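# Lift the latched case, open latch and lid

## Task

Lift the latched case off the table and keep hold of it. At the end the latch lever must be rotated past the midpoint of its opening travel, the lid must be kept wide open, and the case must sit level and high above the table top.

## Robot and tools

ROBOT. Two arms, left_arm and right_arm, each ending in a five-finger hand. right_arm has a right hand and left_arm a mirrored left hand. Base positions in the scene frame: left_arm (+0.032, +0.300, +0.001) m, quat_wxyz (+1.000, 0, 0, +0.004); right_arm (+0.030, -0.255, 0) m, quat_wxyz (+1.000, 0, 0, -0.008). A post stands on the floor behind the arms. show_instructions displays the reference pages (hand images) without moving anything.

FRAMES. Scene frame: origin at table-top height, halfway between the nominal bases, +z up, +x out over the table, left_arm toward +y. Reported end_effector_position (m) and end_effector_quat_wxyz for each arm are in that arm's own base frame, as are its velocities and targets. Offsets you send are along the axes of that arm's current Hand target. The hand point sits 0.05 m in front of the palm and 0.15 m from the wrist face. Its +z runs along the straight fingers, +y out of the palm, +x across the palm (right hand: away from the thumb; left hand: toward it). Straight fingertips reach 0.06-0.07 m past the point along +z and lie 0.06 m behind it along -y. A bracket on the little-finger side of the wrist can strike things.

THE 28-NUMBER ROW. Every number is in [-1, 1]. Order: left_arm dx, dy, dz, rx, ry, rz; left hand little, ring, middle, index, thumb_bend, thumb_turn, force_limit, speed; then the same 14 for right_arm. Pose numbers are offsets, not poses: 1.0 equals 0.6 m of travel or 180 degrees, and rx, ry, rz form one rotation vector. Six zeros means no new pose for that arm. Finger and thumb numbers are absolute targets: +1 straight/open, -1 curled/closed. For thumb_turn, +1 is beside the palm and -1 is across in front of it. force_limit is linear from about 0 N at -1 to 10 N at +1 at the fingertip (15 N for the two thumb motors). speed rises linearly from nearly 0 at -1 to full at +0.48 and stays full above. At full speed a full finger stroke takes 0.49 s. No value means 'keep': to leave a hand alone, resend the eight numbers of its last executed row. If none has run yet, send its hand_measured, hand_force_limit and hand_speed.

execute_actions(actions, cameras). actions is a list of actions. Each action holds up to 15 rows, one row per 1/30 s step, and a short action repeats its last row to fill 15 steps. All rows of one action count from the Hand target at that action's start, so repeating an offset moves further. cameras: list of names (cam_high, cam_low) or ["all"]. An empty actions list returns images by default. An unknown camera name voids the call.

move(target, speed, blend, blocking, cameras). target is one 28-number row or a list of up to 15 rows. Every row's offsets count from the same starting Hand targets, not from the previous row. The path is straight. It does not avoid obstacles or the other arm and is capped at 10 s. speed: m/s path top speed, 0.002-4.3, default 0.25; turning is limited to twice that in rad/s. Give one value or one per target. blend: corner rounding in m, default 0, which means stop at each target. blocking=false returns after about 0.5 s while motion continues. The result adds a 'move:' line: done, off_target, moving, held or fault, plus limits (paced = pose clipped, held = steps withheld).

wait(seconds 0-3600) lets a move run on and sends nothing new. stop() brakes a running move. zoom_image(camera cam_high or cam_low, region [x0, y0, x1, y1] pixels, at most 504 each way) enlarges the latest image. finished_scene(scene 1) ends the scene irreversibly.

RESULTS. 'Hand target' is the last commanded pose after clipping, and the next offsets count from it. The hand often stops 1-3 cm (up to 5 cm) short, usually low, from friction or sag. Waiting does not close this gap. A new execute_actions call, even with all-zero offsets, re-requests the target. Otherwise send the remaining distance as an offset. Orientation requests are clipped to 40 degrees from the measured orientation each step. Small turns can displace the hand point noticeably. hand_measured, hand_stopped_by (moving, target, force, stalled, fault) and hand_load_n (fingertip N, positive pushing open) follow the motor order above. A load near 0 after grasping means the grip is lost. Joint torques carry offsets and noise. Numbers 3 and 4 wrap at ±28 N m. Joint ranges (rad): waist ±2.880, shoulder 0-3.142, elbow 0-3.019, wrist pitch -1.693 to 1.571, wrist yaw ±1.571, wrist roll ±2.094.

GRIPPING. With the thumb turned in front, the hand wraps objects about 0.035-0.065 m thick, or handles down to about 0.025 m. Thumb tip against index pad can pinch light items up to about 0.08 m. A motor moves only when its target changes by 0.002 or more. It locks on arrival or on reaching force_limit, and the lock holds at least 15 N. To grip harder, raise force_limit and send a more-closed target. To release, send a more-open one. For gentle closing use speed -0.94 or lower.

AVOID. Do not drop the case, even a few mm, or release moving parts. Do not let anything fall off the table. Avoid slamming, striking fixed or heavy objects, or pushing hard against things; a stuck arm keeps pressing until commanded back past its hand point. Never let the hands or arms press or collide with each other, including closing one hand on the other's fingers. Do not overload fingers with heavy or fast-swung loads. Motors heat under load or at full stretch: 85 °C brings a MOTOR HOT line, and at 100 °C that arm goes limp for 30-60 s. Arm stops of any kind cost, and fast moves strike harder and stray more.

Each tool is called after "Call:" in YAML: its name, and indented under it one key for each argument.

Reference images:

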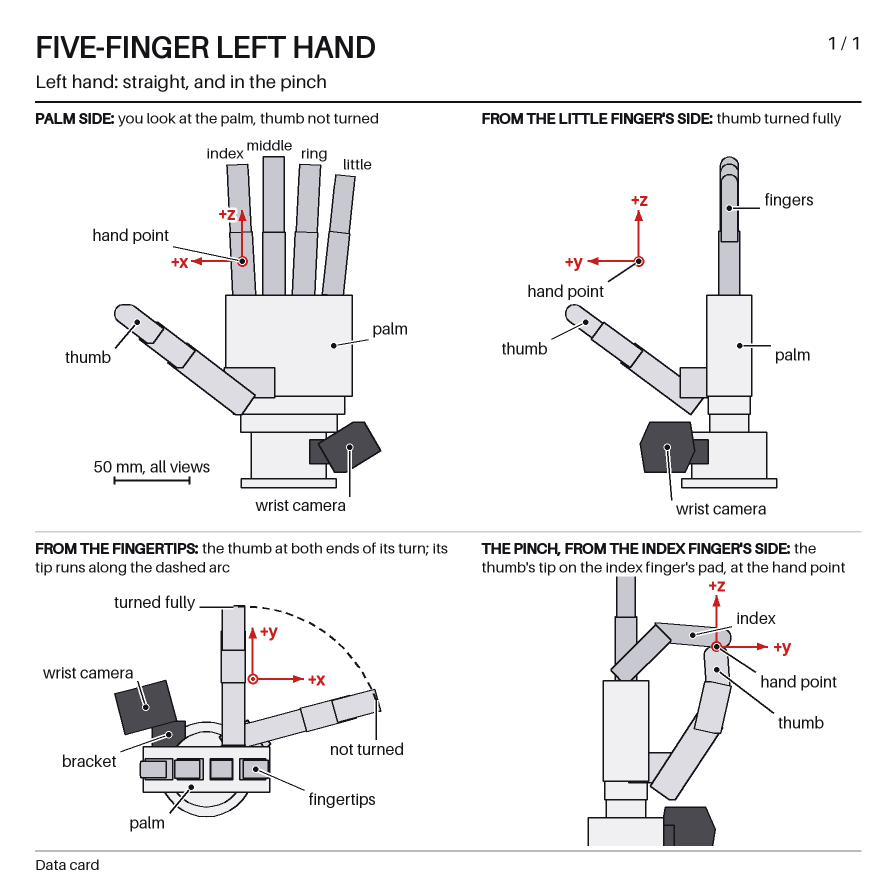

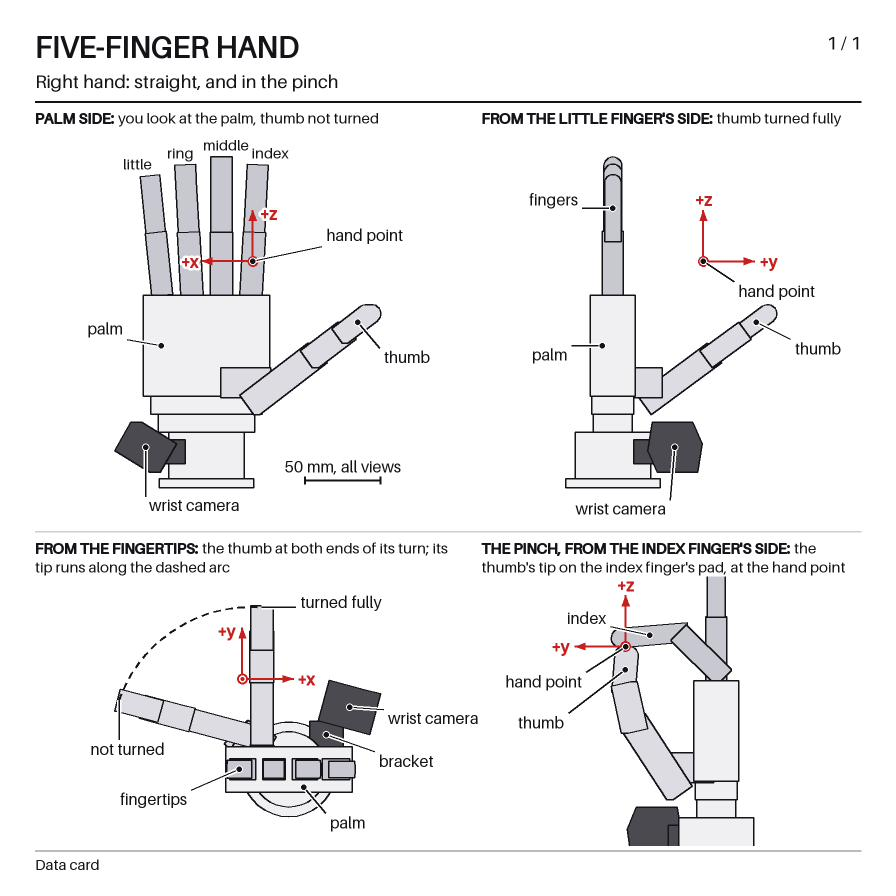

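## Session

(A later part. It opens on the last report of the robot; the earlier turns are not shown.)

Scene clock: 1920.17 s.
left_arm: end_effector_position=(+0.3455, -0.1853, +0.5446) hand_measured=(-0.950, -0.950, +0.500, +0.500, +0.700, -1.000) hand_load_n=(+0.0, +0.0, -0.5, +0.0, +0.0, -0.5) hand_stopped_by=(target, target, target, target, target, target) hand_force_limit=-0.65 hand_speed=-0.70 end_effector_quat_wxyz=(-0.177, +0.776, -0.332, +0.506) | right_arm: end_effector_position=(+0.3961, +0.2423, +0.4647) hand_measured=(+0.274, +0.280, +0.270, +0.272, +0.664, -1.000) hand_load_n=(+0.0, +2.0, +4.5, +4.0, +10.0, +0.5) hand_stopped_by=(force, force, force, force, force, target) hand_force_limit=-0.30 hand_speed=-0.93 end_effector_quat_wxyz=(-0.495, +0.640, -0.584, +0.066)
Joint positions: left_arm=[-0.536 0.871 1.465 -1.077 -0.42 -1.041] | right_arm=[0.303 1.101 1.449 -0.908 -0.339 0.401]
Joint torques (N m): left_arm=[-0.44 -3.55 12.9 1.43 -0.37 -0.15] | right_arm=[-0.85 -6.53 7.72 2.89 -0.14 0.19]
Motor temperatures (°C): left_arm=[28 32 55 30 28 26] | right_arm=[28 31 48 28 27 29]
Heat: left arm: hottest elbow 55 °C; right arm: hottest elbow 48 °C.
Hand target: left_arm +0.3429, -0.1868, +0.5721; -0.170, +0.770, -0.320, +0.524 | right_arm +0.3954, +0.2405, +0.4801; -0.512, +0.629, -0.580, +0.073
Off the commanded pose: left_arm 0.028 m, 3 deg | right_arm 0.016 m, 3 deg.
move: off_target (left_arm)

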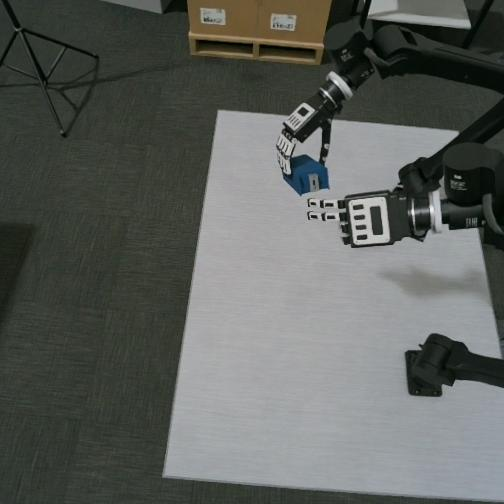

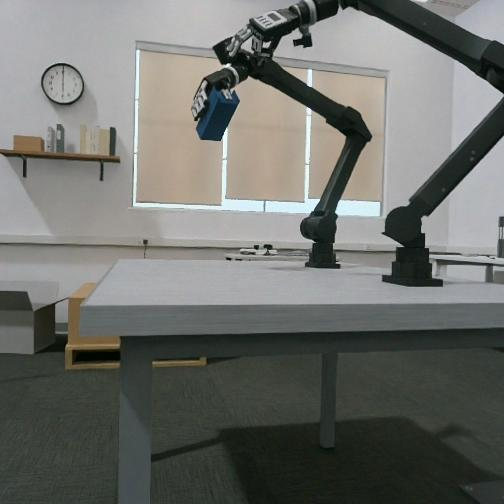

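Call:
move:
  target:
    - [-0.0475,0.0578,0.0423,-0.0219,0.0356,-0.0602,-0.95,-0.95,0.8,0.0,0.4,-1,-0.65,-0.7,0,0,0,0,0,0,0.25,0.24,0.18,0.16,0.5,-1,-0.3,-0.93]
    - [-0.0222,0.1533,0.1037,-0.0219,0.0356,-0.0602,-0.95,-0.95,0.8,0.0,0.4,-1,-0.65,-0.7,0,0,0,0,0,0,0.25,0.24,0.18,0.16,0.5,-1,-0.3,-0.93]
  speed: [0.1, 0.05]
  cameras: ["all"]

Call:
zoom_image:
  camera: "cam_high"
  region: [290, 160, 340, 210]

Call:
zoom_image:
  camera: "cam_low"
  region: [205, 65, 255, 115]

Scene clock: 1954.57 s.
left_arm: end_effector_position=(+0.3655, -0.2463, +0.4825) hand_measured=(-0.950, -0.950, +0.800, +0.000, +0.400, -1.000) hand_load_n=(+0.0, +0.0, +0.0, +0.0, +0.0, -0.5) hand_stopped_by=(target, target, target, target, target, target) hand_force_limit=-0.65 hand_speed=-0.70 end_effector_quat_wxyz=(-0.081, +0.773, -0.279, +0.564) | right_arm: end_effector_position=(+0.3961, +0.2423, +0.4647) hand_measured=(+0.274, +0.280, +0.270, +0.272, +0.664, -1.000) hand_load_n=(+0.0, +2.0, +4.5, +4.0, +10.0, +0.5) hand_stopped_by=(force, force, force, force, force, target) hand_force_limit=-0.30 hand_speed=-0.93 end_effector_quat_wxyz=(-0.495, +0.640, -0.584, +0.066)
Joint positions: left_arm=[-0.616 0.832 1.161 -0.716 -0.384 -1.233] | right_arm=[0.303 1.101 1.449 -0.908 -0.339 0.401]
Joint torques (N m): left_arm=[-0.26 -4.48 9.22 2.51 -0.32 -0.2] | right_arm=[-0.85 -6.53 7.73 2.91 -0.13 0.19]
Motor temperatures (°C): left_arm=[28 32 59 30 28 26] | right_arm=[28 31 48 28 27 29]
Heat: left arm: hottest elbow 59 °C; right arm: hottest elbow 48 °C.
Hand target: left_arm +0.3676, -0.2503, +0.4834; -0.075, +0.772, -0.273, +0.569 | right_arm +0.3954, +0.2405, +0.4801; -0.512, +0.629, -0.580, +0.073
Off the commanded pose: left_arm 0.005 m, 1 deg | right_arm 0.016 m, 2 deg.
move: done

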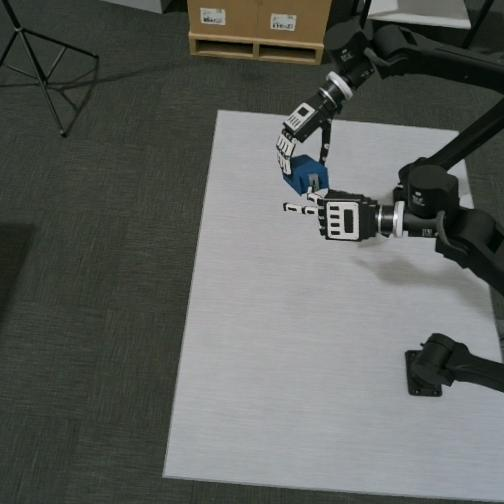

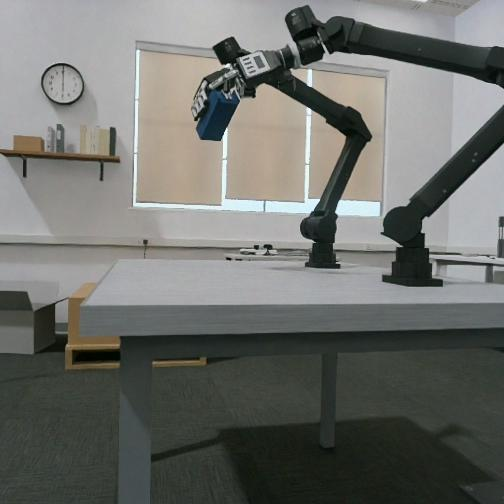

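Scaled by 10.080.

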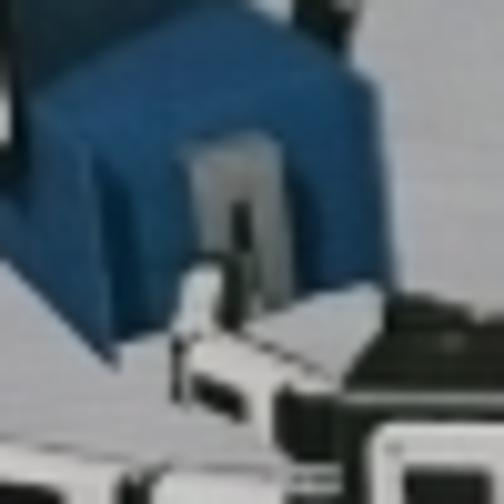

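Scaled by 10.080.

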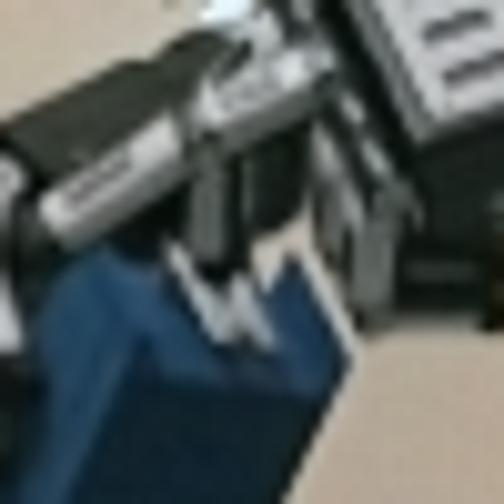

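Call:
zoom_image:
  camera: "cam_high"
  region: [300, 170, 330, 200]

Call:
zoom_image:
  camera: "cam_low"
  region: [215, 75, 245, 105]

Scaled by 16.800.

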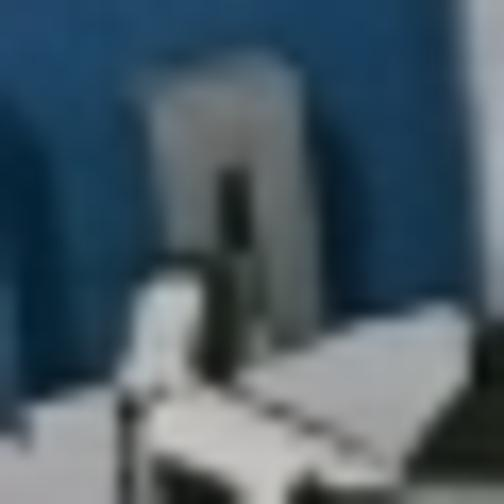

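Scaled by 16.800.

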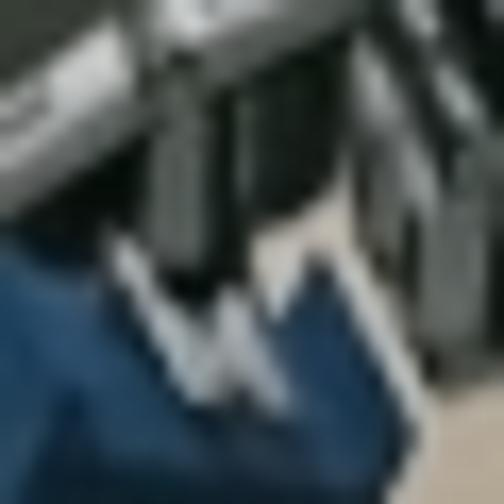

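Call:
move:
  target:
    - [0.0067,-0.0625,-0.0275,0,0,0,-0.95,-0.95,0.8,0.0,0.4,-1,-0.65,-0.7,0,0,0,0,0,0,0.25,0.24,0.18,0.16,0.5,-1,-0.3,-0.93]
    - [0.0067,0.0028,0.0217,0,0,0,-0.95,-0.95,0.8,0.0,0.4,-1,-0.65,-0.7,0,0,0,0,0,0,0.25,0.24,0.18,0.16,0.5,-1,-0.3,-0.93]
  speed: [0.06, 0.04]
  cameras: ["all"]

Call:
zoom_image:
  camera: "cam_high"
  region: [300, 170, 330, 200]

Call:
zoom_image:
  camera: "cam_low"
  region: [215, 75, 245, 105]

Scene clock: 1965.60 s.
left_arm: end_effector_position=(+0.3776, -0.2518, +0.4755) hand_measured=(-0.950, -0.950, +0.800, +0.000, +0.400, -1.000) hand_load_n=(+0.0, +0.0, +0.0, +0.0, +0.0, +0.0) hand_stopped_by=(target, target, target, target, target, target) hand_force_limit=-0.65 hand_speed=-0.70 end_effector_quat_wxyz=(-0.082, +0.774, -0.281, +0.561) | right_arm: end_effector_position=(+0.3961, +0.2423, +0.4647) hand_measured=(+0.274, +0.280, +0.270, +0.272, +0.664, -1.000) hand_load_n=(+0.0, +2.0, +4.5, +4.0, +10.0, +0.5) hand_stopped_by=(force, force, force, force, force, target) hand_force_limit=-0.30 hand_speed=-0.93 end_effector_quat_wxyz=(-0.495, +0.640, -0.584, +0.066)
Joint positions: left_arm=[-0.607 0.863 1.161 -0.692 -0.376 -1.23] | right_arm=[0.303 1.101 1.449 -0.908 -0.339 0.401]
Joint torques (N m): left_arm=[-0.32 -4.95 10.1 2.56 -0.32 -0.21] | right_arm=[-0.85 -6.53 7.73 2.89 -0.13 0.19]
Motor temperatures (°C): left_arm=[28 32 57 30 28 26] | right_arm=[28 31 48 28 27 29]
Heat: left arm: hottest elbow 57 °C; right arm: hottest elbow 48 °C.
Hand target: left_arm +0.3799, -0.2563, +0.4817; -0.075, +0.772, -0.273, +0.569 | right_arm +0.3954, +0.2405, +0.4801; -0.512, +0.629, -0.580, +0.073
Off the commanded pose: left_arm 0.008 m, 1 deg | right_arm 0.016 m, 2 deg.
move: done

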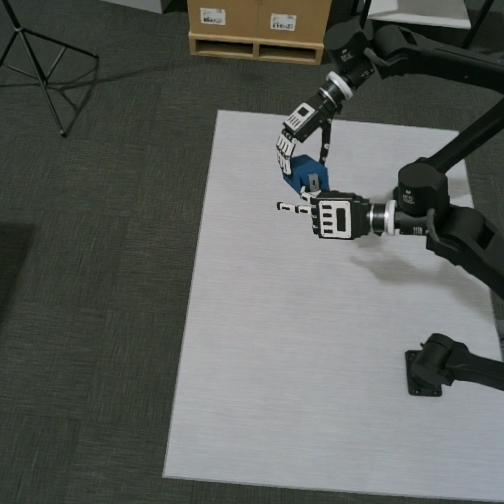

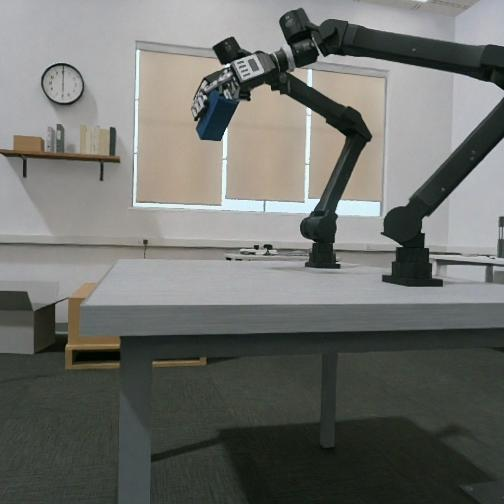

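Scaled by 16.800.

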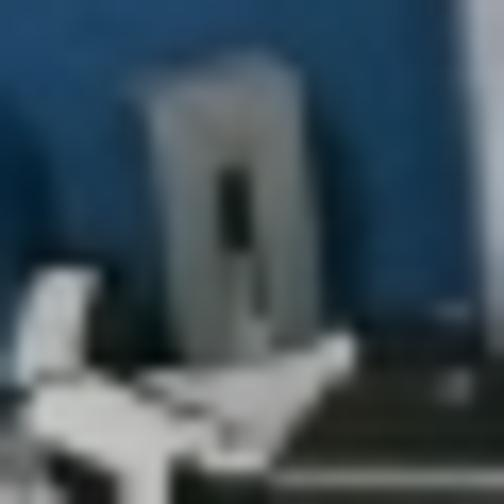

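Scaled by 16.800.

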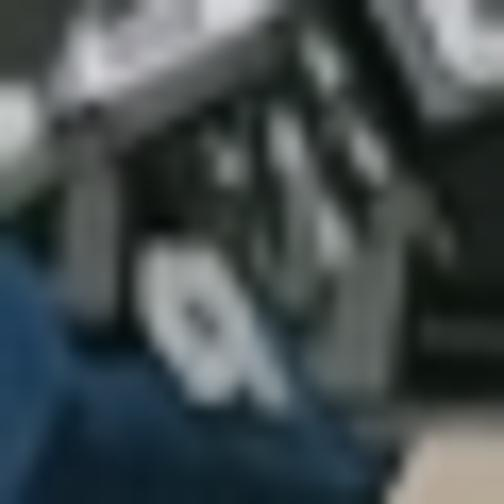

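Call:
move:
  target: [0.0100,0.0113,0.0083,0,0,0,-0.95,-0.95,0.8,0.0,0.4,-1,-0.65,-0.7,0,0,0,0,0,0,0.25,0.24,0.18,0.16,0.5,-1,-0.3,-0.93]
  speed: 0.03
  cameras: ["all"]

Call:
zoom_image:
  camera: "cam_high"
  region: [300, 170, 330, 200]

Call:
zoom_image:
  camera: "cam_low"
  region: [215, 75, 245, 105]

Scene clock: 1974.80 s.
left_arm: end_effector_position=(+0.3813, -0.2608, +0.4691) hand_measured=(-0.950, -0.950, +0.800, +0.000, +0.400, -1.000) hand_load_n=(+0.0, +0.0, -0.5, -0.5, +0.0, +0.0) hand_stopped_by=(target, target, target, target, target, target) hand_force_limit=-0.65 hand_speed=-0.70 end_effector_quat_wxyz=(-0.083, +0.777, -0.282, +0.557) | right_arm: end_effector_position=(+0.3966, +0.2416, +0.4645) hand_measured=(+0.274, +0.280, +0.270, +0.272, +0.664, -1.000) hand_load_n=(+0.0, +2.0, +4.5, +4.0, +10.0, +0.5) hand_stopped_by=(force, force, force, force, force, target) hand_force_limit=-0.30 hand_speed=-0.93 end_effector_quat_wxyz=(-0.495, +0.639, -0.585, +0.067)
Joint positions: left_arm=[-0.628 0.884 1.161 -0.684 -0.397 -1.24] | right_arm=[0.302 1.101 1.449 -0.908 -0.337 0.401]
Joint torques (N m): left_arm=[-0.38 -4.95 11.03 2.45 -0.3 -0.2] | right_arm=[-0.79 -6.42 7.77 2.89 -0.19 0.2]
Motor temperatures (°C): left_arm=[28 32 56 30 28 26] | right_arm=[28 31 48 28 27 29]
Heat: left arm: hottest elbow 56 °C; right arm: hottest elbow 48 °C.
Hand target: left_arm +0.3834, -0.2661, +0.4820; -0.075, +0.772, -0.273, +0.569 | right_arm +0.3954, +0.2404, +0.4801; -0.512, +0.629, -0.580, +0.073
Off the commanded pose: left_arm 0.014 m, 2 deg | right_arm 0.016 m, 2 deg.
move: off_target (left_arm)

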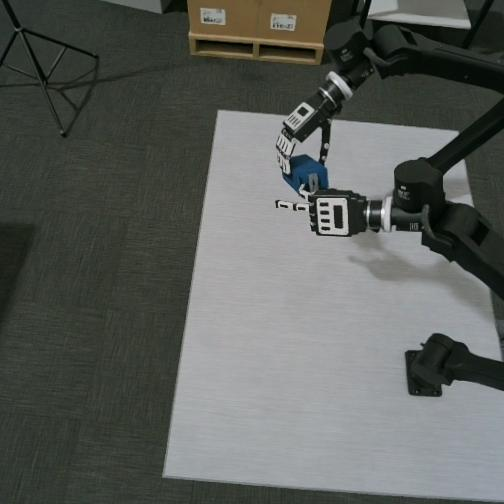

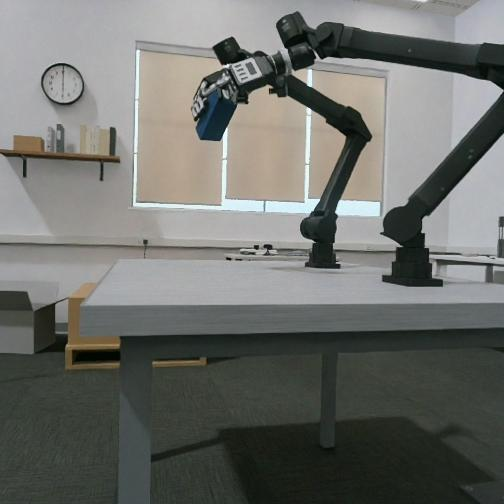

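Scaled by 16.800.

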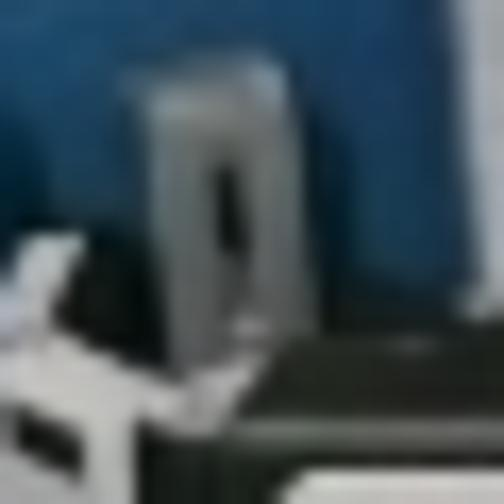

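Scaled by 16.800.

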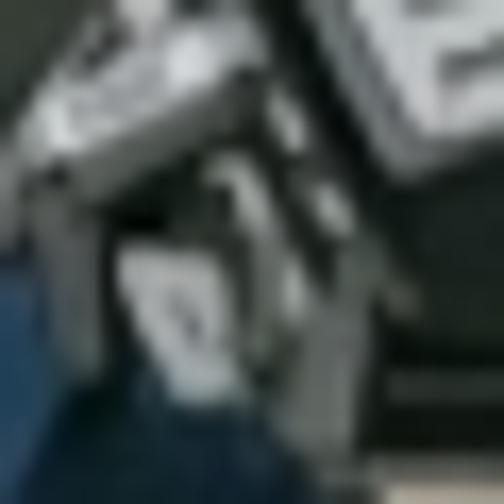

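Call:
move:
  target: [0,0,0,0,0,0,-0.95,-0.95,0.8,-0.30,0.4,-1,-0.8,-0.95,0,0,0,0,0,0,0.25,0.24,0.18,0.16,0.5,-1,-0.3,-0.93]

Call:
move:
  target: [0,0,0,0,0,0,-0.95,-0.95,0.8,-0.30,-0.1,-1,-0.8,-0.95,0,0,0,0,0,0,0.25,0.24,0.18,0.16,0.5,-1,-0.3,-0.93]
  cameras: ["all"]

Call:
zoom_image:
  camera: "cam_high"
  region: [300, 170, 330, 200]

Call:
zoom_image:
  camera: "cam_low"
  region: [215, 75, 245, 105]

Scene clock: 1979.53 s.
left_arm: end_effector_position=(+0.3815, -0.2604, +0.4691) hand_measured=(-0.950, -0.950, +0.800, -0.156, +0.400, -1.000) hand_load_n=(+0.0, +0.0, +0.0, +1.0, +0.0, +0.0) hand_stopped_by=(target, target, target, force, target, target) hand_force_limit=-0.80 hand_speed=-0.95 end_effector_quat_wxyz=(-0.084, +0.777, -0.281, +0.557) | right_arm: end_effector_position=(+0.3958, +0.2416, +0.4655) hand_measured=(+0.274, +0.280, +0.270, +0.272, +0.664, -1.000) hand_load_n=(+0.0, +2.0, +4.5, +3.5, +10.5, +0.0) hand_stopped_by=(force, force, force, force, force, target) hand_force_limit=-0.30 hand_speed=-0.93 end_effector_quat_wxyz=(-0.495, +0.639, -0.584, +0.067)
Joint positions: left_arm=[-0.628 0.884 1.161 -0.684 -0.399 -1.24] | right_arm=[0.302 1.099 1.449 -0.908 -0.338 0.401]
Joint torques (N m): left_arm=[-0.38 -5.19 11.1 2.44 -0.2 -0.18] | right_arm=[-0.79 -6.36 7.73 2.91 -0.14 0.2]
Motor temperatures (°C): left_arm=[28 32 56 30 28 26] | right_arm=[28 31 48 28 27 29]
Heat: left arm: hottest elbow 56 °C; right arm: hottest elbow 48 °C.
Hand target: left_arm +0.3834, -0.2660, +0.4820; -0.075, +0.772, -0.273, +0.569 | right_arm +0.3954, +0.2404, +0.4802; -0.512, +0.629, -0.580, +0.073
Off the commanded pose: left_arm 0.014 m, 2 deg | right_arm 0.015 m, 2 deg.
move: done

Scene clock: 1980.03 s.
left_arm: end_effector_position=(+0.3815, -0.2604, +0.4691) hand_measured=(-0.950, -0.950, +0.800, -0.156, +0.384, -1.000) hand_load_n=(+0.0, +0.0, +0.0, +2.0, +1.5, +0.0) hand_stopped_by=(target, target, target, force, force, target) hand_force_limit=-0.80 hand_speed=-0.95 end_effector_quat_wxyz=(-0.084, +0.777, -0.281, +0.557) | right_arm: end_effector_position=(+0.3958, +0.2416, +0.4655) hand_measured=(+0.274, +0.280, +0.270, +0.272, +0.664, -1.000) hand_load_n=(+0.0, +1.5, +4.5, +3.5, +10.5, +0.5) hand_stopped_by=(force, force, force, force, force, target) hand_force_limit=-0.30 hand_speed=-0.93 end_effector_quat_wxyz=(-0.495, +0.639, -0.584, +0.067)
Joint positions: left_arm=[-0.628 0.884 1.161 -0.684 -0.399 -1.241] | right_arm=[0.302 1.099 1.449 -0.908 -0.338 0.401]
Joint torques (N m): left_arm=[-0.38 -5.19 11.1 2.44 -0.2 -0.18] | right_arm=[-0.79 -6.36 7.72 2.91 -0.14 0.2]
Motor temperatures (°C): left_arm=[28 32 56 30 28 26] | right_arm=[28 31 48 28 27 29]
Heat: left arm: hottest elbow 56 °C; right arm: hottest elbow 48 °C.
Hand target: left_arm +0.3834, -0.2660, +0.4820; -0.075, +0.772, -0.273, +0.569 | right_arm +0.3954, +0.2404, +0.4802; -0.512, +0.629, -0.580, +0.073
Off the commanded pose: left_arm 0.014 m, 2 deg | right_arm 0.015 m, 2 deg.
move: done

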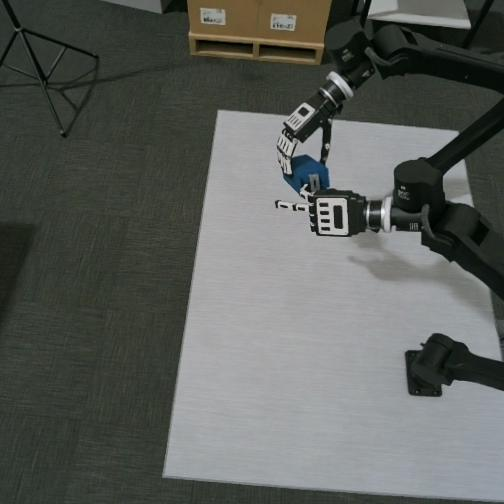

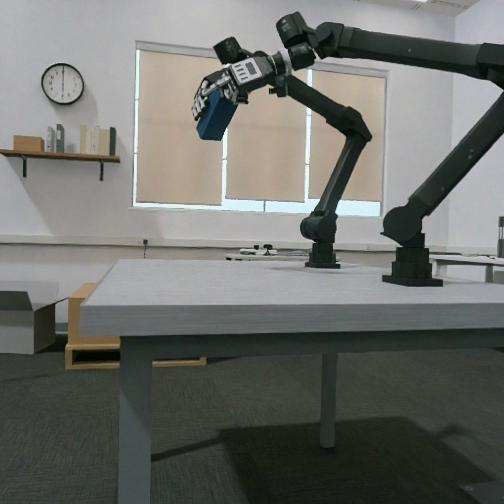

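Scaled by 16.800.

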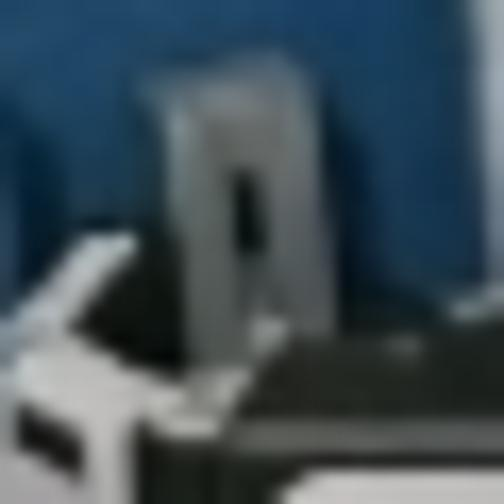

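Scaled by 16.800.

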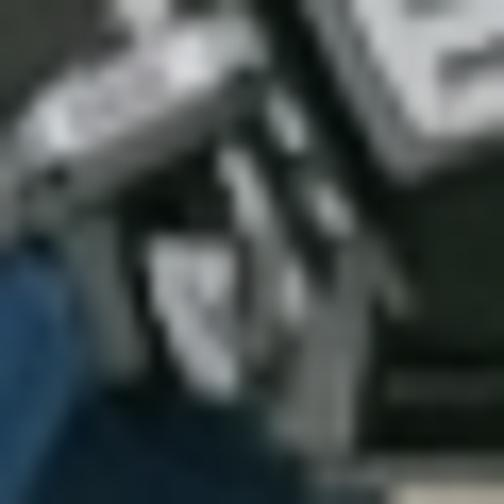

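Call:
move:
  target: [0,0,0,0,0,0,-0.95,-0.95,0.8,-0.34,-0.12,-1,-0.4,-0.95,0,0,0,0,0,0,0.25,0.24,0.18,0.16,0.5,-1,-0.3,-0.93]

Scene clock: 1982.63 s.
left_arm: end_effector_position=(+0.3816, -0.2604, +0.4692) hand_measured=(-0.950, -0.950, +0.800, -0.164, +0.374, -1.000) hand_load_n=(+0.5, +0.0, +0.0, +4.5, +4.5, +0.0) hand_stopped_by=(target, target, target, force, force, target) hand_force_limit=-0.40 hand_speed=-0.95 end_effector_quat_wxyz=(-0.084, +0.777, -0.280, +0.557) | right_arm: end_effector_position=(+0.3958, +0.2416, +0.4655) hand_measured=(+0.274, +0.280, +0.270, +0.272, +0.664, -1.000) hand_load_n=(+0.0, +1.0, +4.5, +4.0, +10.5, +1.0) hand_stopped_by=(force, force, force, force, force, target) hand_force_limit=-0.30 hand_speed=-0.93 end_effector_quat_wxyz=(-0.496, +0.639, -0.584, +0.067)
Joint positions: left_arm=[-0.628 0.884 1.161 -0.684 -0.4 -1.242] | right_arm=[0.302 1.099 1.449 -0.908 -0.339 0.401]
Joint torques (N m): left_arm=[-0.38 -5.19 11.08 2.44 -0.19 -0.16] | right_arm=[-0.79 -6.36 7.73 2.91 -0.12 0.2]
Motor temperatures (°C): left_arm=[28 32 56 30 28 26] | right_arm=[28 31 48 28 27 29]
Heat: left arm: hottest elbow 56 °C; right arm: hottest elbow 48 °C.
Hand target: left_arm +0.3834, -0.2659, +0.4821; -0.075, +0.772, -0.273, +0.569 | right_arm +0.3954, +0.2404, +0.4802; -0.512, +0.629, -0.580, +0.073
Off the commanded pose: left_arm 0.014 m, 2 deg | right_arm 0.015 m, 2 deg.
move: done

Call:
move:
  target: [0,0,0,0,0,0,-0.95,-0.95,0.8,-0.38,-0.16,-1,0.0,-0.95,0,0,0,0,0,0,0.25,0.24,0.18,0.16,0.5,-1,-0.3,-0.93]
  cameras: ["all"]

Call:
zoom_image:
  camera: "cam_low"
  region: [215, 75, 245, 105]

Call:
zoom_image:
  camera: "cam_high"
  region: [300, 170, 330, 200]

Scene clock: 1985.93 s.
left_arm: end_effector_position=(+0.3817, -0.2604, +0.4691) hand_measured=(-0.950, -0.950, +0.800, -0.166, +0.362, -1.000) hand_load_n=(+0.0, +0.0, +0.0, +6.5, +7.0, +0.0) hand_stopped_by=(target, target, target, force, force, target) hand_force_limit=0.00 hand_speed=-0.95 end_effector_quat_wxyz=(-0.084, +0.777, -0.280, +0.557) | right_arm: end_effector_position=(+0.3958, +0.2417, +0.4655) hand_measured=(+0.274, +0.280, +0.270, +0.272, +0.664, -1.000) hand_load_n=(+0.0, +1.0, +4.5, +4.0, +10.5, +2.0) hand_stopped_by=(force, force, force, force, force, target) hand_force_limit=-0.30 hand_speed=-0.93 end_effector_quat_wxyz=(-0.496, +0.639, -0.585, +0.067)
Joint positions: left_arm=[-0.628 0.885 1.161 -0.684 -0.4 -1.243] | right_arm=[0.302 1.099 1.449 -0.908 -0.339 0.402]
Joint torques (N m): left_arm=[-0.32 -5.19 11.08 2.44 -0.19 -0.16] | right_arm=[-0.79 -6.36 7.75 2.91 -0.13 0.19]
Motor temperatures (°C): left_arm=[28 32 56 30 28 26] | right_arm=[28 31 48 28 27 29]
Heat: left arm: hottest elbow 56 °C; right arm: hottest elbow 48 °C.
Hand target: left_arm +0.3834, -0.2660, +0.4820; -0.075, +0.772, -0.273, +0.569 | right_arm +0.3954, +0.2404, +0.4801; -0.512, +0.629, -0.581, +0.073
Off the commanded pose: left_arm 0.014 m, 2 deg | right_arm 0.015 m, 2 deg.
move: done

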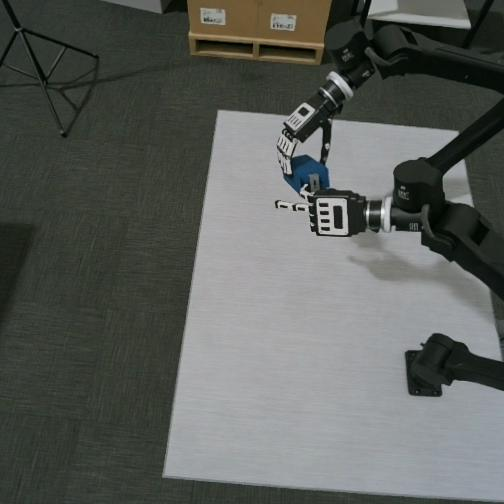

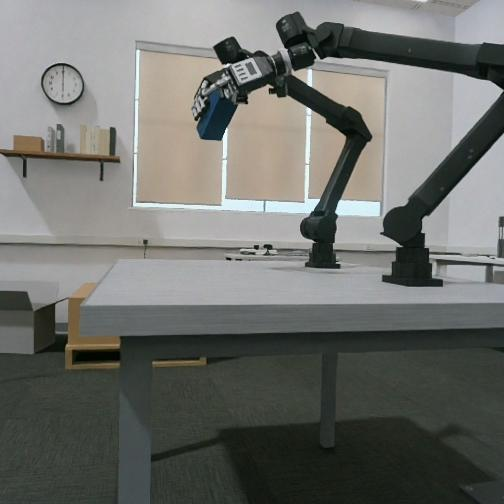

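Scaled by 16.800.

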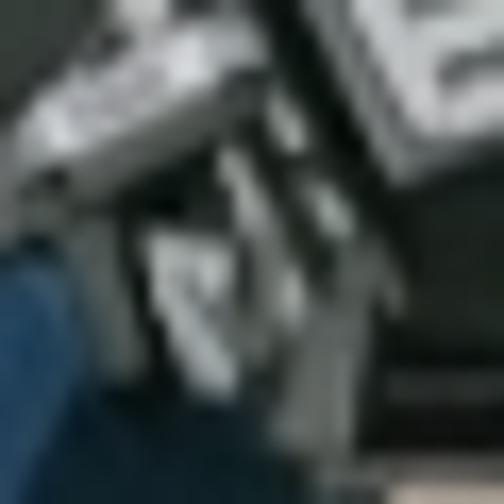

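Scaled by 16.800.

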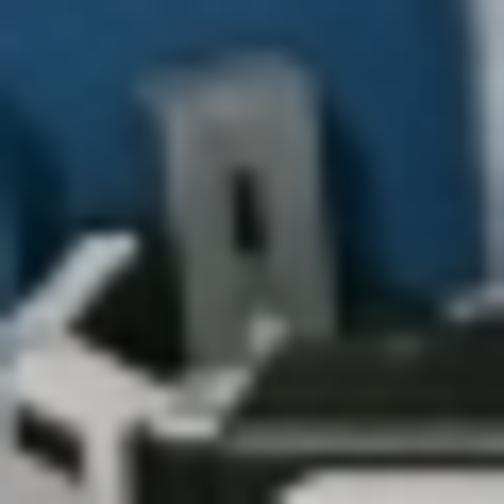

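Call:
move:
  target: [0,0,0,0,0,0,-0.95,-0.95,0.8,-0.42,-0.2,-1,0.35,-0.95,0,0,0,0,0,0,0.25,0.24,0.18,0.16,0.5,-1,-0.3,-0.93]

Scene clock: 1988.47 s.
left_arm: end_effector_position=(+0.3818, -0.2605, +0.4692) hand_measured=(-0.950, -0.950, +0.800, -0.170, +0.350, -1.000) hand_load_n=(+0.0, +0.0, +0.0, +8.5, +9.5, +0.0) hand_stopped_by=(target, target, target, force, force, target) hand_force_limit=0.35 hand_speed=-0.95 end_effector_quat_wxyz=(-0.083, +0.778, -0.279, +0.557) | right_arm: end_effector_position=(+0.3958, +0.2418, +0.4656) hand_measured=(+0.274, +0.280, +0.270, +0.272, +0.664, -1.000) hand_load_n=(+0.0, +0.5, +4.5, +4.5, +10.5, +2.5) hand_stopped_by=(force, force, force, force, force, target) hand_force_limit=-0.30 hand_speed=-0.93 end_effector_quat_wxyz=(-0.496, +0.638, -0.585, +0.066)
Joint positions: left_arm=[-0.628 0.885 1.161 -0.684 -0.4 -1.245] | right_arm=[0.302 1.099 1.449 -0.908 -0.339 0.404]
Joint torques (N m): left_arm=[-0.38 -5.19 11.08 2.44 -0.19 -0.13] | right_arm=[-0.79 -6.36 7.72 2.91 -0.12 0.16]
Motor temperatures (°C): left_arm=[28 32 56 30 28 26] | right_arm=[28 31 48 28 27 29]
Heat: left arm: hottest elbow 56 °C; right arm: hottest elbow 48 °C.
Hand target: left_arm +0.3834, -0.2660, +0.4820; -0.075, +0.772, -0.273, +0.569 | right_arm +0.3954, +0.2404, +0.4801; -0.512, +0.629, -0.580, +0.073
Off the commanded pose: left_arm 0.014 m, 2 deg | right_arm 0.015 m, 2 deg.
move: done

Call:
move:
  target: [0,-0.0134,-0.0099,0,0,0,-0.95,-0.95,0.8,-0.42,-0.2,-1,0.35,-0.95,0,0,0,0,0,0,0.25,0.24,0.18,0.16,0.5,-1,-0.3,-0.93]
  speed: 0.03

Scene clock: 1990.10 s.
left_arm: end_effector_position=(+0.3817, -0.2607, +0.4692) hand_measured=(-0.950, -0.950, +0.800, -0.170, +0.350, -1.000) hand_load_n=(+0.0, +0.0, +0.0, +8.5, +10.0, +0.0) hand_stopped_by=(target, target, target, force, force, target) hand_force_limit=0.35 hand_speed=-0.95 end_effector_quat_wxyz=(-0.080, +0.778, -0.281, +0.557) | right_arm: end_effector_position=(+0.3958, +0.2418, +0.4657) hand_measured=(+0.274, +0.280, +0.270, +0.272, +0.664, -1.000) hand_load_n=(+0.0, +0.5, +4.0, +4.5, +10.0, +2.5) hand_stopped_by=(force, force, force, force, force, target) hand_force_limit=-0.30 hand_speed=-0.93 end_effector_quat_wxyz=(-0.496, +0.638, -0.585, +0.066)
Joint positions: left_arm=[-0.623 0.885 1.161 -0.684 -0.388 -1.245] | right_arm=[0.302 1.099 1.449 -0.908 -0.339 0.405]
Joint torques (N m): left_arm=[0.67 -6.42 11.67 1.74 0.02 -0.07] | right_arm=[-0.79 -6.36 7.73 2.91 -0.12 0.16]
Motor temperatures (°C): left_arm=[28 32 56 30 28 26] | right_arm=[28 31 48 28 27 29]
Heat: left arm: hottest elbow 56 °C; right arm: hottest elbow 48 °C.
Hand target: left_arm +0.3806, -0.2581, +0.4875; -0.075, +0.772, -0.273, +0.569 | right_arm +0.3954, +0.2404, +0.4801; -0.512, +0.629, -0.581, +0.073
Off the commanded pose: left_arm 0.019 m, 2 deg | right_arm 0.015 m, 2 deg.
move: off_target (left_arm)

Call:
move:
  target: [0,-0.0134,-0.0099,0,0,0,-0.95,-0.95,0.8,-0.42,-0.2,-1,0.35,-0.95,0,0,0,0,0,0,0.25,0.24,0.18,0.16,0.5,-1,-0.3,-0.93]
  speed: 0.03

Call:
move:
  target: [0,-0.0134,-0.0099,0,0,0,-0.95,-0.95,0.8,-0.42,-0.2,-1,0.35,-0.95,0,0,0,0,0,0,0.25,0.24,0.18,0.16,0.5,-1,-0.3,-0.93]
  speed: 0.03

Scene clock: 1991.87 s.
left_arm: end_effector_position=(+0.3817, -0.2569, +0.4698) hand_measured=(-0.950, -0.950, +0.800, -0.170, +0.350, -1.000) hand_load_n=(+0.0, +0.0, +0.0, +8.0, +11.0, +0.5) hand_stopped_by=(target, target, target, force, force, target) hand_force_limit=0.35 hand_speed=-0.95 end_effector_quat_wxyz=(-0.076, +0.779, -0.280, +0.556) | right_arm: end_effector_position=(+0.3953, +0.2425, +0.4662) hand_measured=(+0.274, +0.280, +0.270, +0.272, +0.664, -1.000) hand_load_n=(+0.0, +0.0, +4.0, +4.5, +10.5, +3.5) hand_stopped_by=(force, force, force, force, force, target) hand_force_limit=-0.30 hand_speed=-0.93 end_effector_quat_wxyz=(-0.496, +0.637, -0.587, +0.063)
Joint positions: left_arm=[-0.608 0.88 1.161 -0.69 -0.369 -1.245] | right_arm=[0.302 1.099 1.449 -0.908 -0.342 0.411]
Joint torques (N m): left_arm=[0.91 -7.06 12.27 1.29 -0.08 0.01] | right_arm=[-0.73 -6.36 7.75 2.91 -0.01 0.1]
Motor temperatures (°C): left_arm=[28 32 56 30 28 26] | right_arm=[28 31 48 28 27 29]
Heat: left arm: hottest elbow 56 °C; right arm: hottest elbow 48 °C.
Hand target: left_arm +0.3779, -0.2502, +0.4929; -0.075, +0.772, -0.273, +0.569 | right_arm +0.3954, +0.2404, +0.4801; -0.512, +0.629, -0.581, +0.073
Off the commanded pose: left_arm 0.024 m, 2 deg | right_arm 0.014 m, 2 deg.
move: off_target (left_arm)

Scene clock: 1992.50 s.
left_arm: end_effector_position=(+0.3790, -0.2526, +0.4707) hand_measured=(-0.950, -0.950, +0.800, -0.170, +0.350, -1.000) hand_load_n=(+0.0, +0.0, +0.0, +8.0, +12.0, +0.0) hand_stopped_by=(target, target, target, force, force, target) hand_force_limit=0.35 hand_speed=-0.95 end_effector_quat_wxyz=(-0.072, +0.780, -0.281, +0.554) | right_arm: end_effector_position=(+0.3932, +0.2455, +0.4669) hand_measured=(+0.274, +0.280, +0.270, +0.272, +0.664, -1.000) hand_load_n=(+0.0, +0.0, +4.0, +5.0, +10.0, +5.0) hand_stopped_by=(force, force, force, force, force, target) hand_force_limit=-0.30 hand_speed=-0.93 end_effector_quat_wxyz=(-0.498, +0.637, -0.586, +0.058)
Joint positions: left_arm=[-0.594 0.87 1.161 -0.703 -0.348 -1.245] | right_arm=[0.307 1.099 1.449 -0.908 -0.348 0.417]
Joint torques (N m): left_arm=[1.38 -7.18 12.89 1.1 -0.24 0.09] | right_arm=[-1.08 -6.36 7.73 2.89 0.21 0.03]
Motor temperatures (°C): left_arm=[28 32 56 30 28 26] | right_arm=[28 31 48 28 27 29]
Heat: left arm: hottest elbow 56 °C; right arm: hottest elbow 48 °C.
Hand target: left_arm +0.3752, -0.2423, +0.4984; -0.075, +0.772, -0.273, +0.569 | right_arm +0.3954, +0.2405, +0.4801; -0.512, +0.629, -0.580, +0.073
Off the commanded pose: left_arm 0.030 m, 2 deg | right_arm 0.014 m, 3 deg.
move: off_target (left_arm)

Call:
execute_actions:
  actions: []

Call:
zoom_image:
  camera: "cam_low"
  region: [215, 75, 245, 105]

Call:
zoom_image:
  camera: "cam_high"
  region: [300, 170, 330, 200]

Call:
zoom_image:
  camera: "cam_low"
  region: [190, 80, 250, 140]

Scene clock: 1993.83 s.
left_arm: end_effector_position=(+0.3790, -0.2526, +0.4707) hand_measured=(-0.950, -0.950, +0.800, -0.170, +0.350, -1.000) hand_load_n=(+0.0, +0.0, +0.0, +8.0, +12.0, +0.0) hand_stopped_by=(target, target, target, force, force, target) hand_force_limit=0.35 hand_speed=-0.95 end_effector_quat_wxyz=(-0.072, +0.780, -0.281, +0.554) | right_arm: end_effector_position=(+0.3932, +0.2455, +0.4669) hand_measured=(+0.274, +0.280, +0.270, +0.272, +0.664, -1.000) hand_load_n=(+0.0, +0.0, +3.5, +5.0, +10.5, +4.5) hand_stopped_by=(force, force, force, force, force, target) hand_force_limit=-0.30 hand_speed=-0.93 end_effector_quat_wxyz=(-0.498, +0.637, -0.586, +0.058)
Joint positions: left_arm=[-0.594 0.87 1.161 -0.703 -0.348 -1.245] | right_arm=[0.307 1.099 1.449 -0.908 -0.348 0.417]
Joint velocities: within noise
Joint torques (N m): left_arm=[1.38 -7.18 12.89 1.1 -0.24 0.09] | right_arm=[-1.08 -6.36 7.73 2.89 0.21 0.04]
Motor temperatures (°C): left_arm=[28 32 56 30 28 26] | right_arm=[28 31 48 28 27 29]
Heat: left arm: hottest elbow 56 °C; right arm: hottest elbow 48 °C.
Hand target: left_arm +0.3752, -0.2423, +0.4984; -0.075, +0.772, -0.273, +0.569 | right_arm +0.3954, +0.2405, +0.4801; -0.512, +0.629, -0.580, +0.073
Off the commanded pose: left_arm 0.030 m, 2 deg | right_arm 0.014 m, 3 deg.

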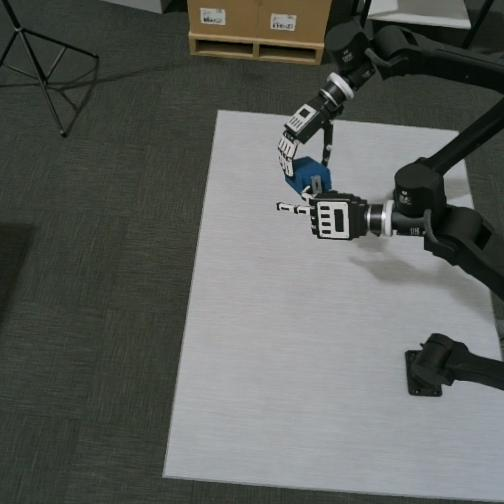

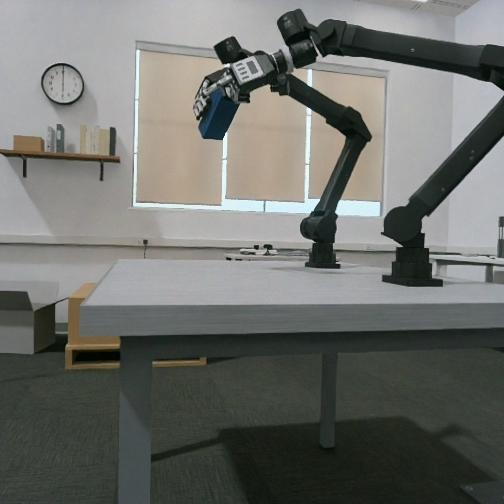

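Scaled by 16.800.

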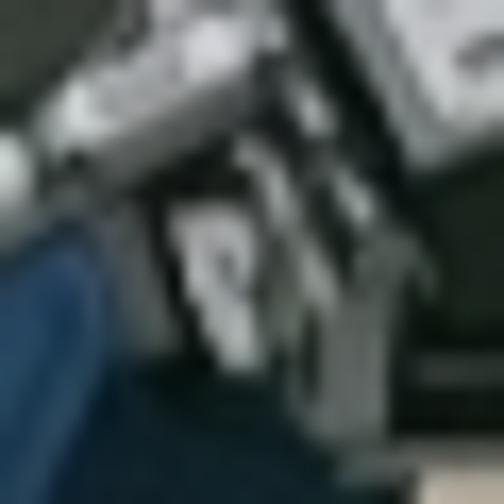

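Scaled by 16.800.

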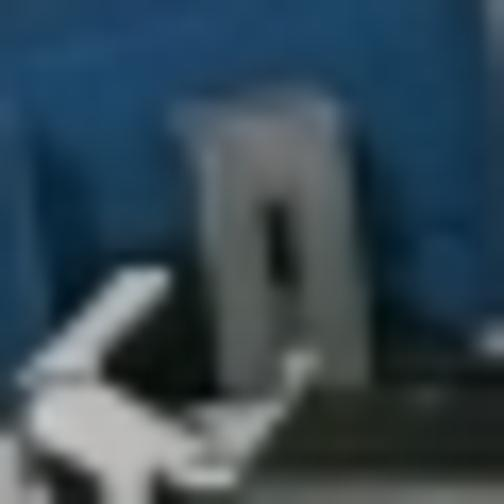

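Scaled by 8.400.

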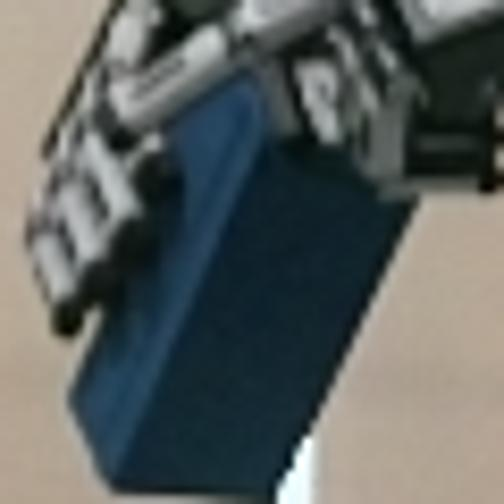

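Call:
move:
  target: [0,0.0134,0.0099,0,0,0,-0.95,-0.95,0.8,-0.46,-0.25,-1,0.8,-0.95,0,0,0,0,0,0,0.25,0.24,0.18,0.16,0.5,-1,-0.3,-0.93]
  speed: 0.03
  cameras: ["all"]

Call:
zoom_image:
  camera: "cam_low"
  region: [215, 75, 245, 105]

Call:
zoom_image:
  camera: "cam_high"
  region: [300, 170, 330, 200]

Scene clock: 2004.77 s.
left_arm: end_effector_position=(+0.3797, -0.2513, +0.4706) hand_measured=(-0.950, -0.950, +0.800, -0.176, +0.344, -1.000) hand_load_n=(+0.0, +0.0, +0.0, +9.5, +12.5, +0.0) hand_stopped_by=(target, target, target, force, force, target) hand_force_limit=0.80 hand_speed=-0.95 end_effector_quat_wxyz=(-0.076, +0.781, -0.279, +0.554) | right_arm: end_effector_position=(+0.3938, +0.2457, +0.4681) hand_measured=(+0.274, +0.280, +0.270, +0.272, +0.664, -1.000) hand_load_n=(+0.0, +0.0, +4.0, +5.0, +10.0, +4.5) hand_stopped_by=(force, force, force, force, force, target) hand_force_limit=-0.30 hand_speed=-0.93 end_effector_quat_wxyz=(-0.499, +0.635, -0.587, +0.058)
Joint positions: left_arm=[-0.596 0.87 1.161 -0.703 -0.36 -1.245] | right_arm=[0.307 1.098 1.449 -0.905 -0.347 0.423]
Joint torques (N m): left_arm=[-0.03 -6.07 12.26 1.78 -0.46 0.01] | right_arm=[-1.08 -6.3 7.75 2.77 0.16 -0.03]
Motor temperatures (°C): left_arm=[28 32 56 30 28 26] | right_arm=[28 31 48 28 27 29]
Heat: left arm: hottest elbow 56 °C; right arm: hottest elbow 48 °C.
Hand target: left_arm +0.3780, -0.2502, +0.4929; -0.075, +0.772, -0.273, +0.569 | right_arm +0.3954, +0.2405, +0.4801; -0.512, +0.629, -0.580, +0.073
Off the commanded pose: left_arm 0.022 m, 2 deg | right_arm 0.013 m, 2 deg.
move: off_target (left_arm)

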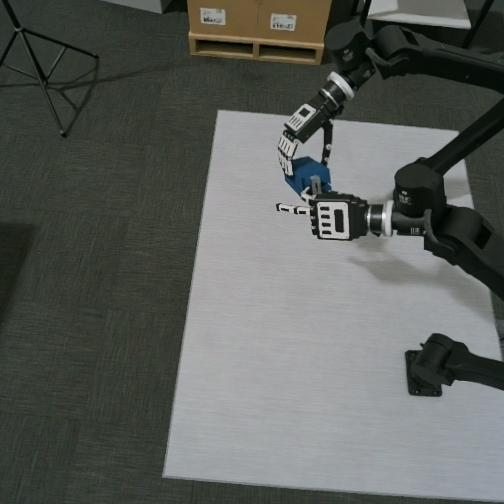

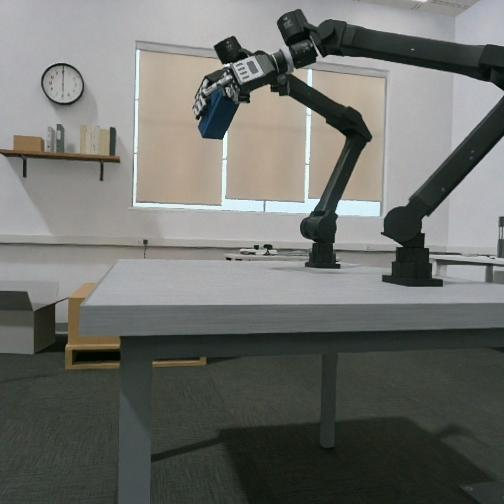

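Scaled by 16.800.

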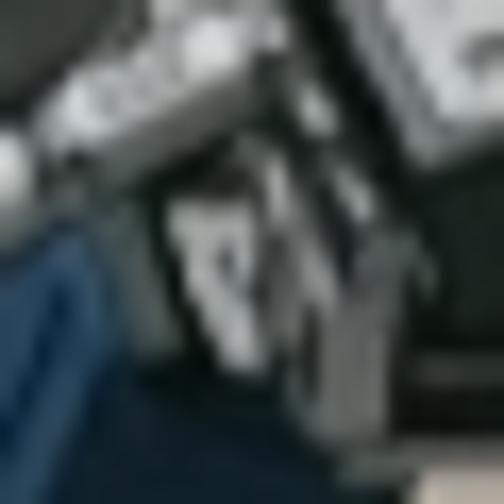

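Scaled by 16.800.

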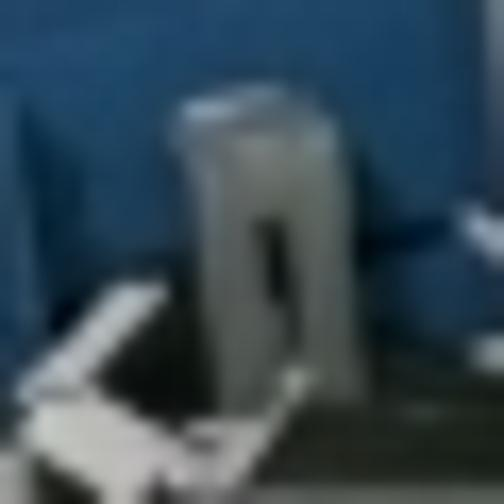

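Call:
zoom_image:
  camera: "cam_low"
  region: [190, 80, 250, 140]

Call:
zoom_image:
  camera: "cam_high"
  region: [280, 150, 340, 210]

Scaled by 8.400.

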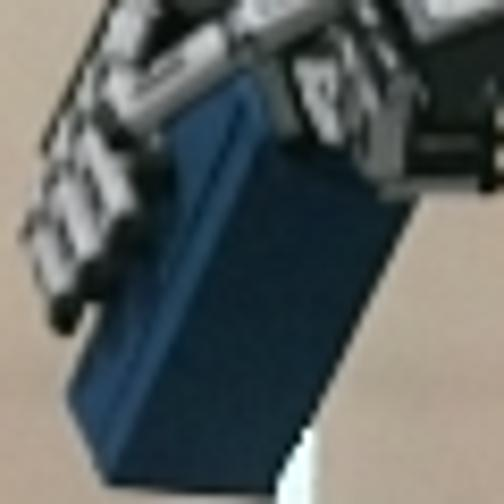

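Scaled by 8.400.

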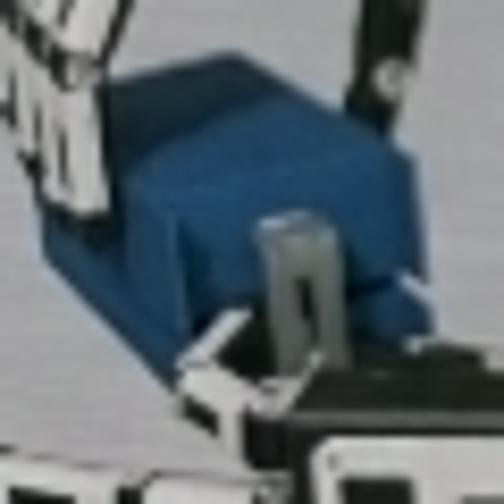

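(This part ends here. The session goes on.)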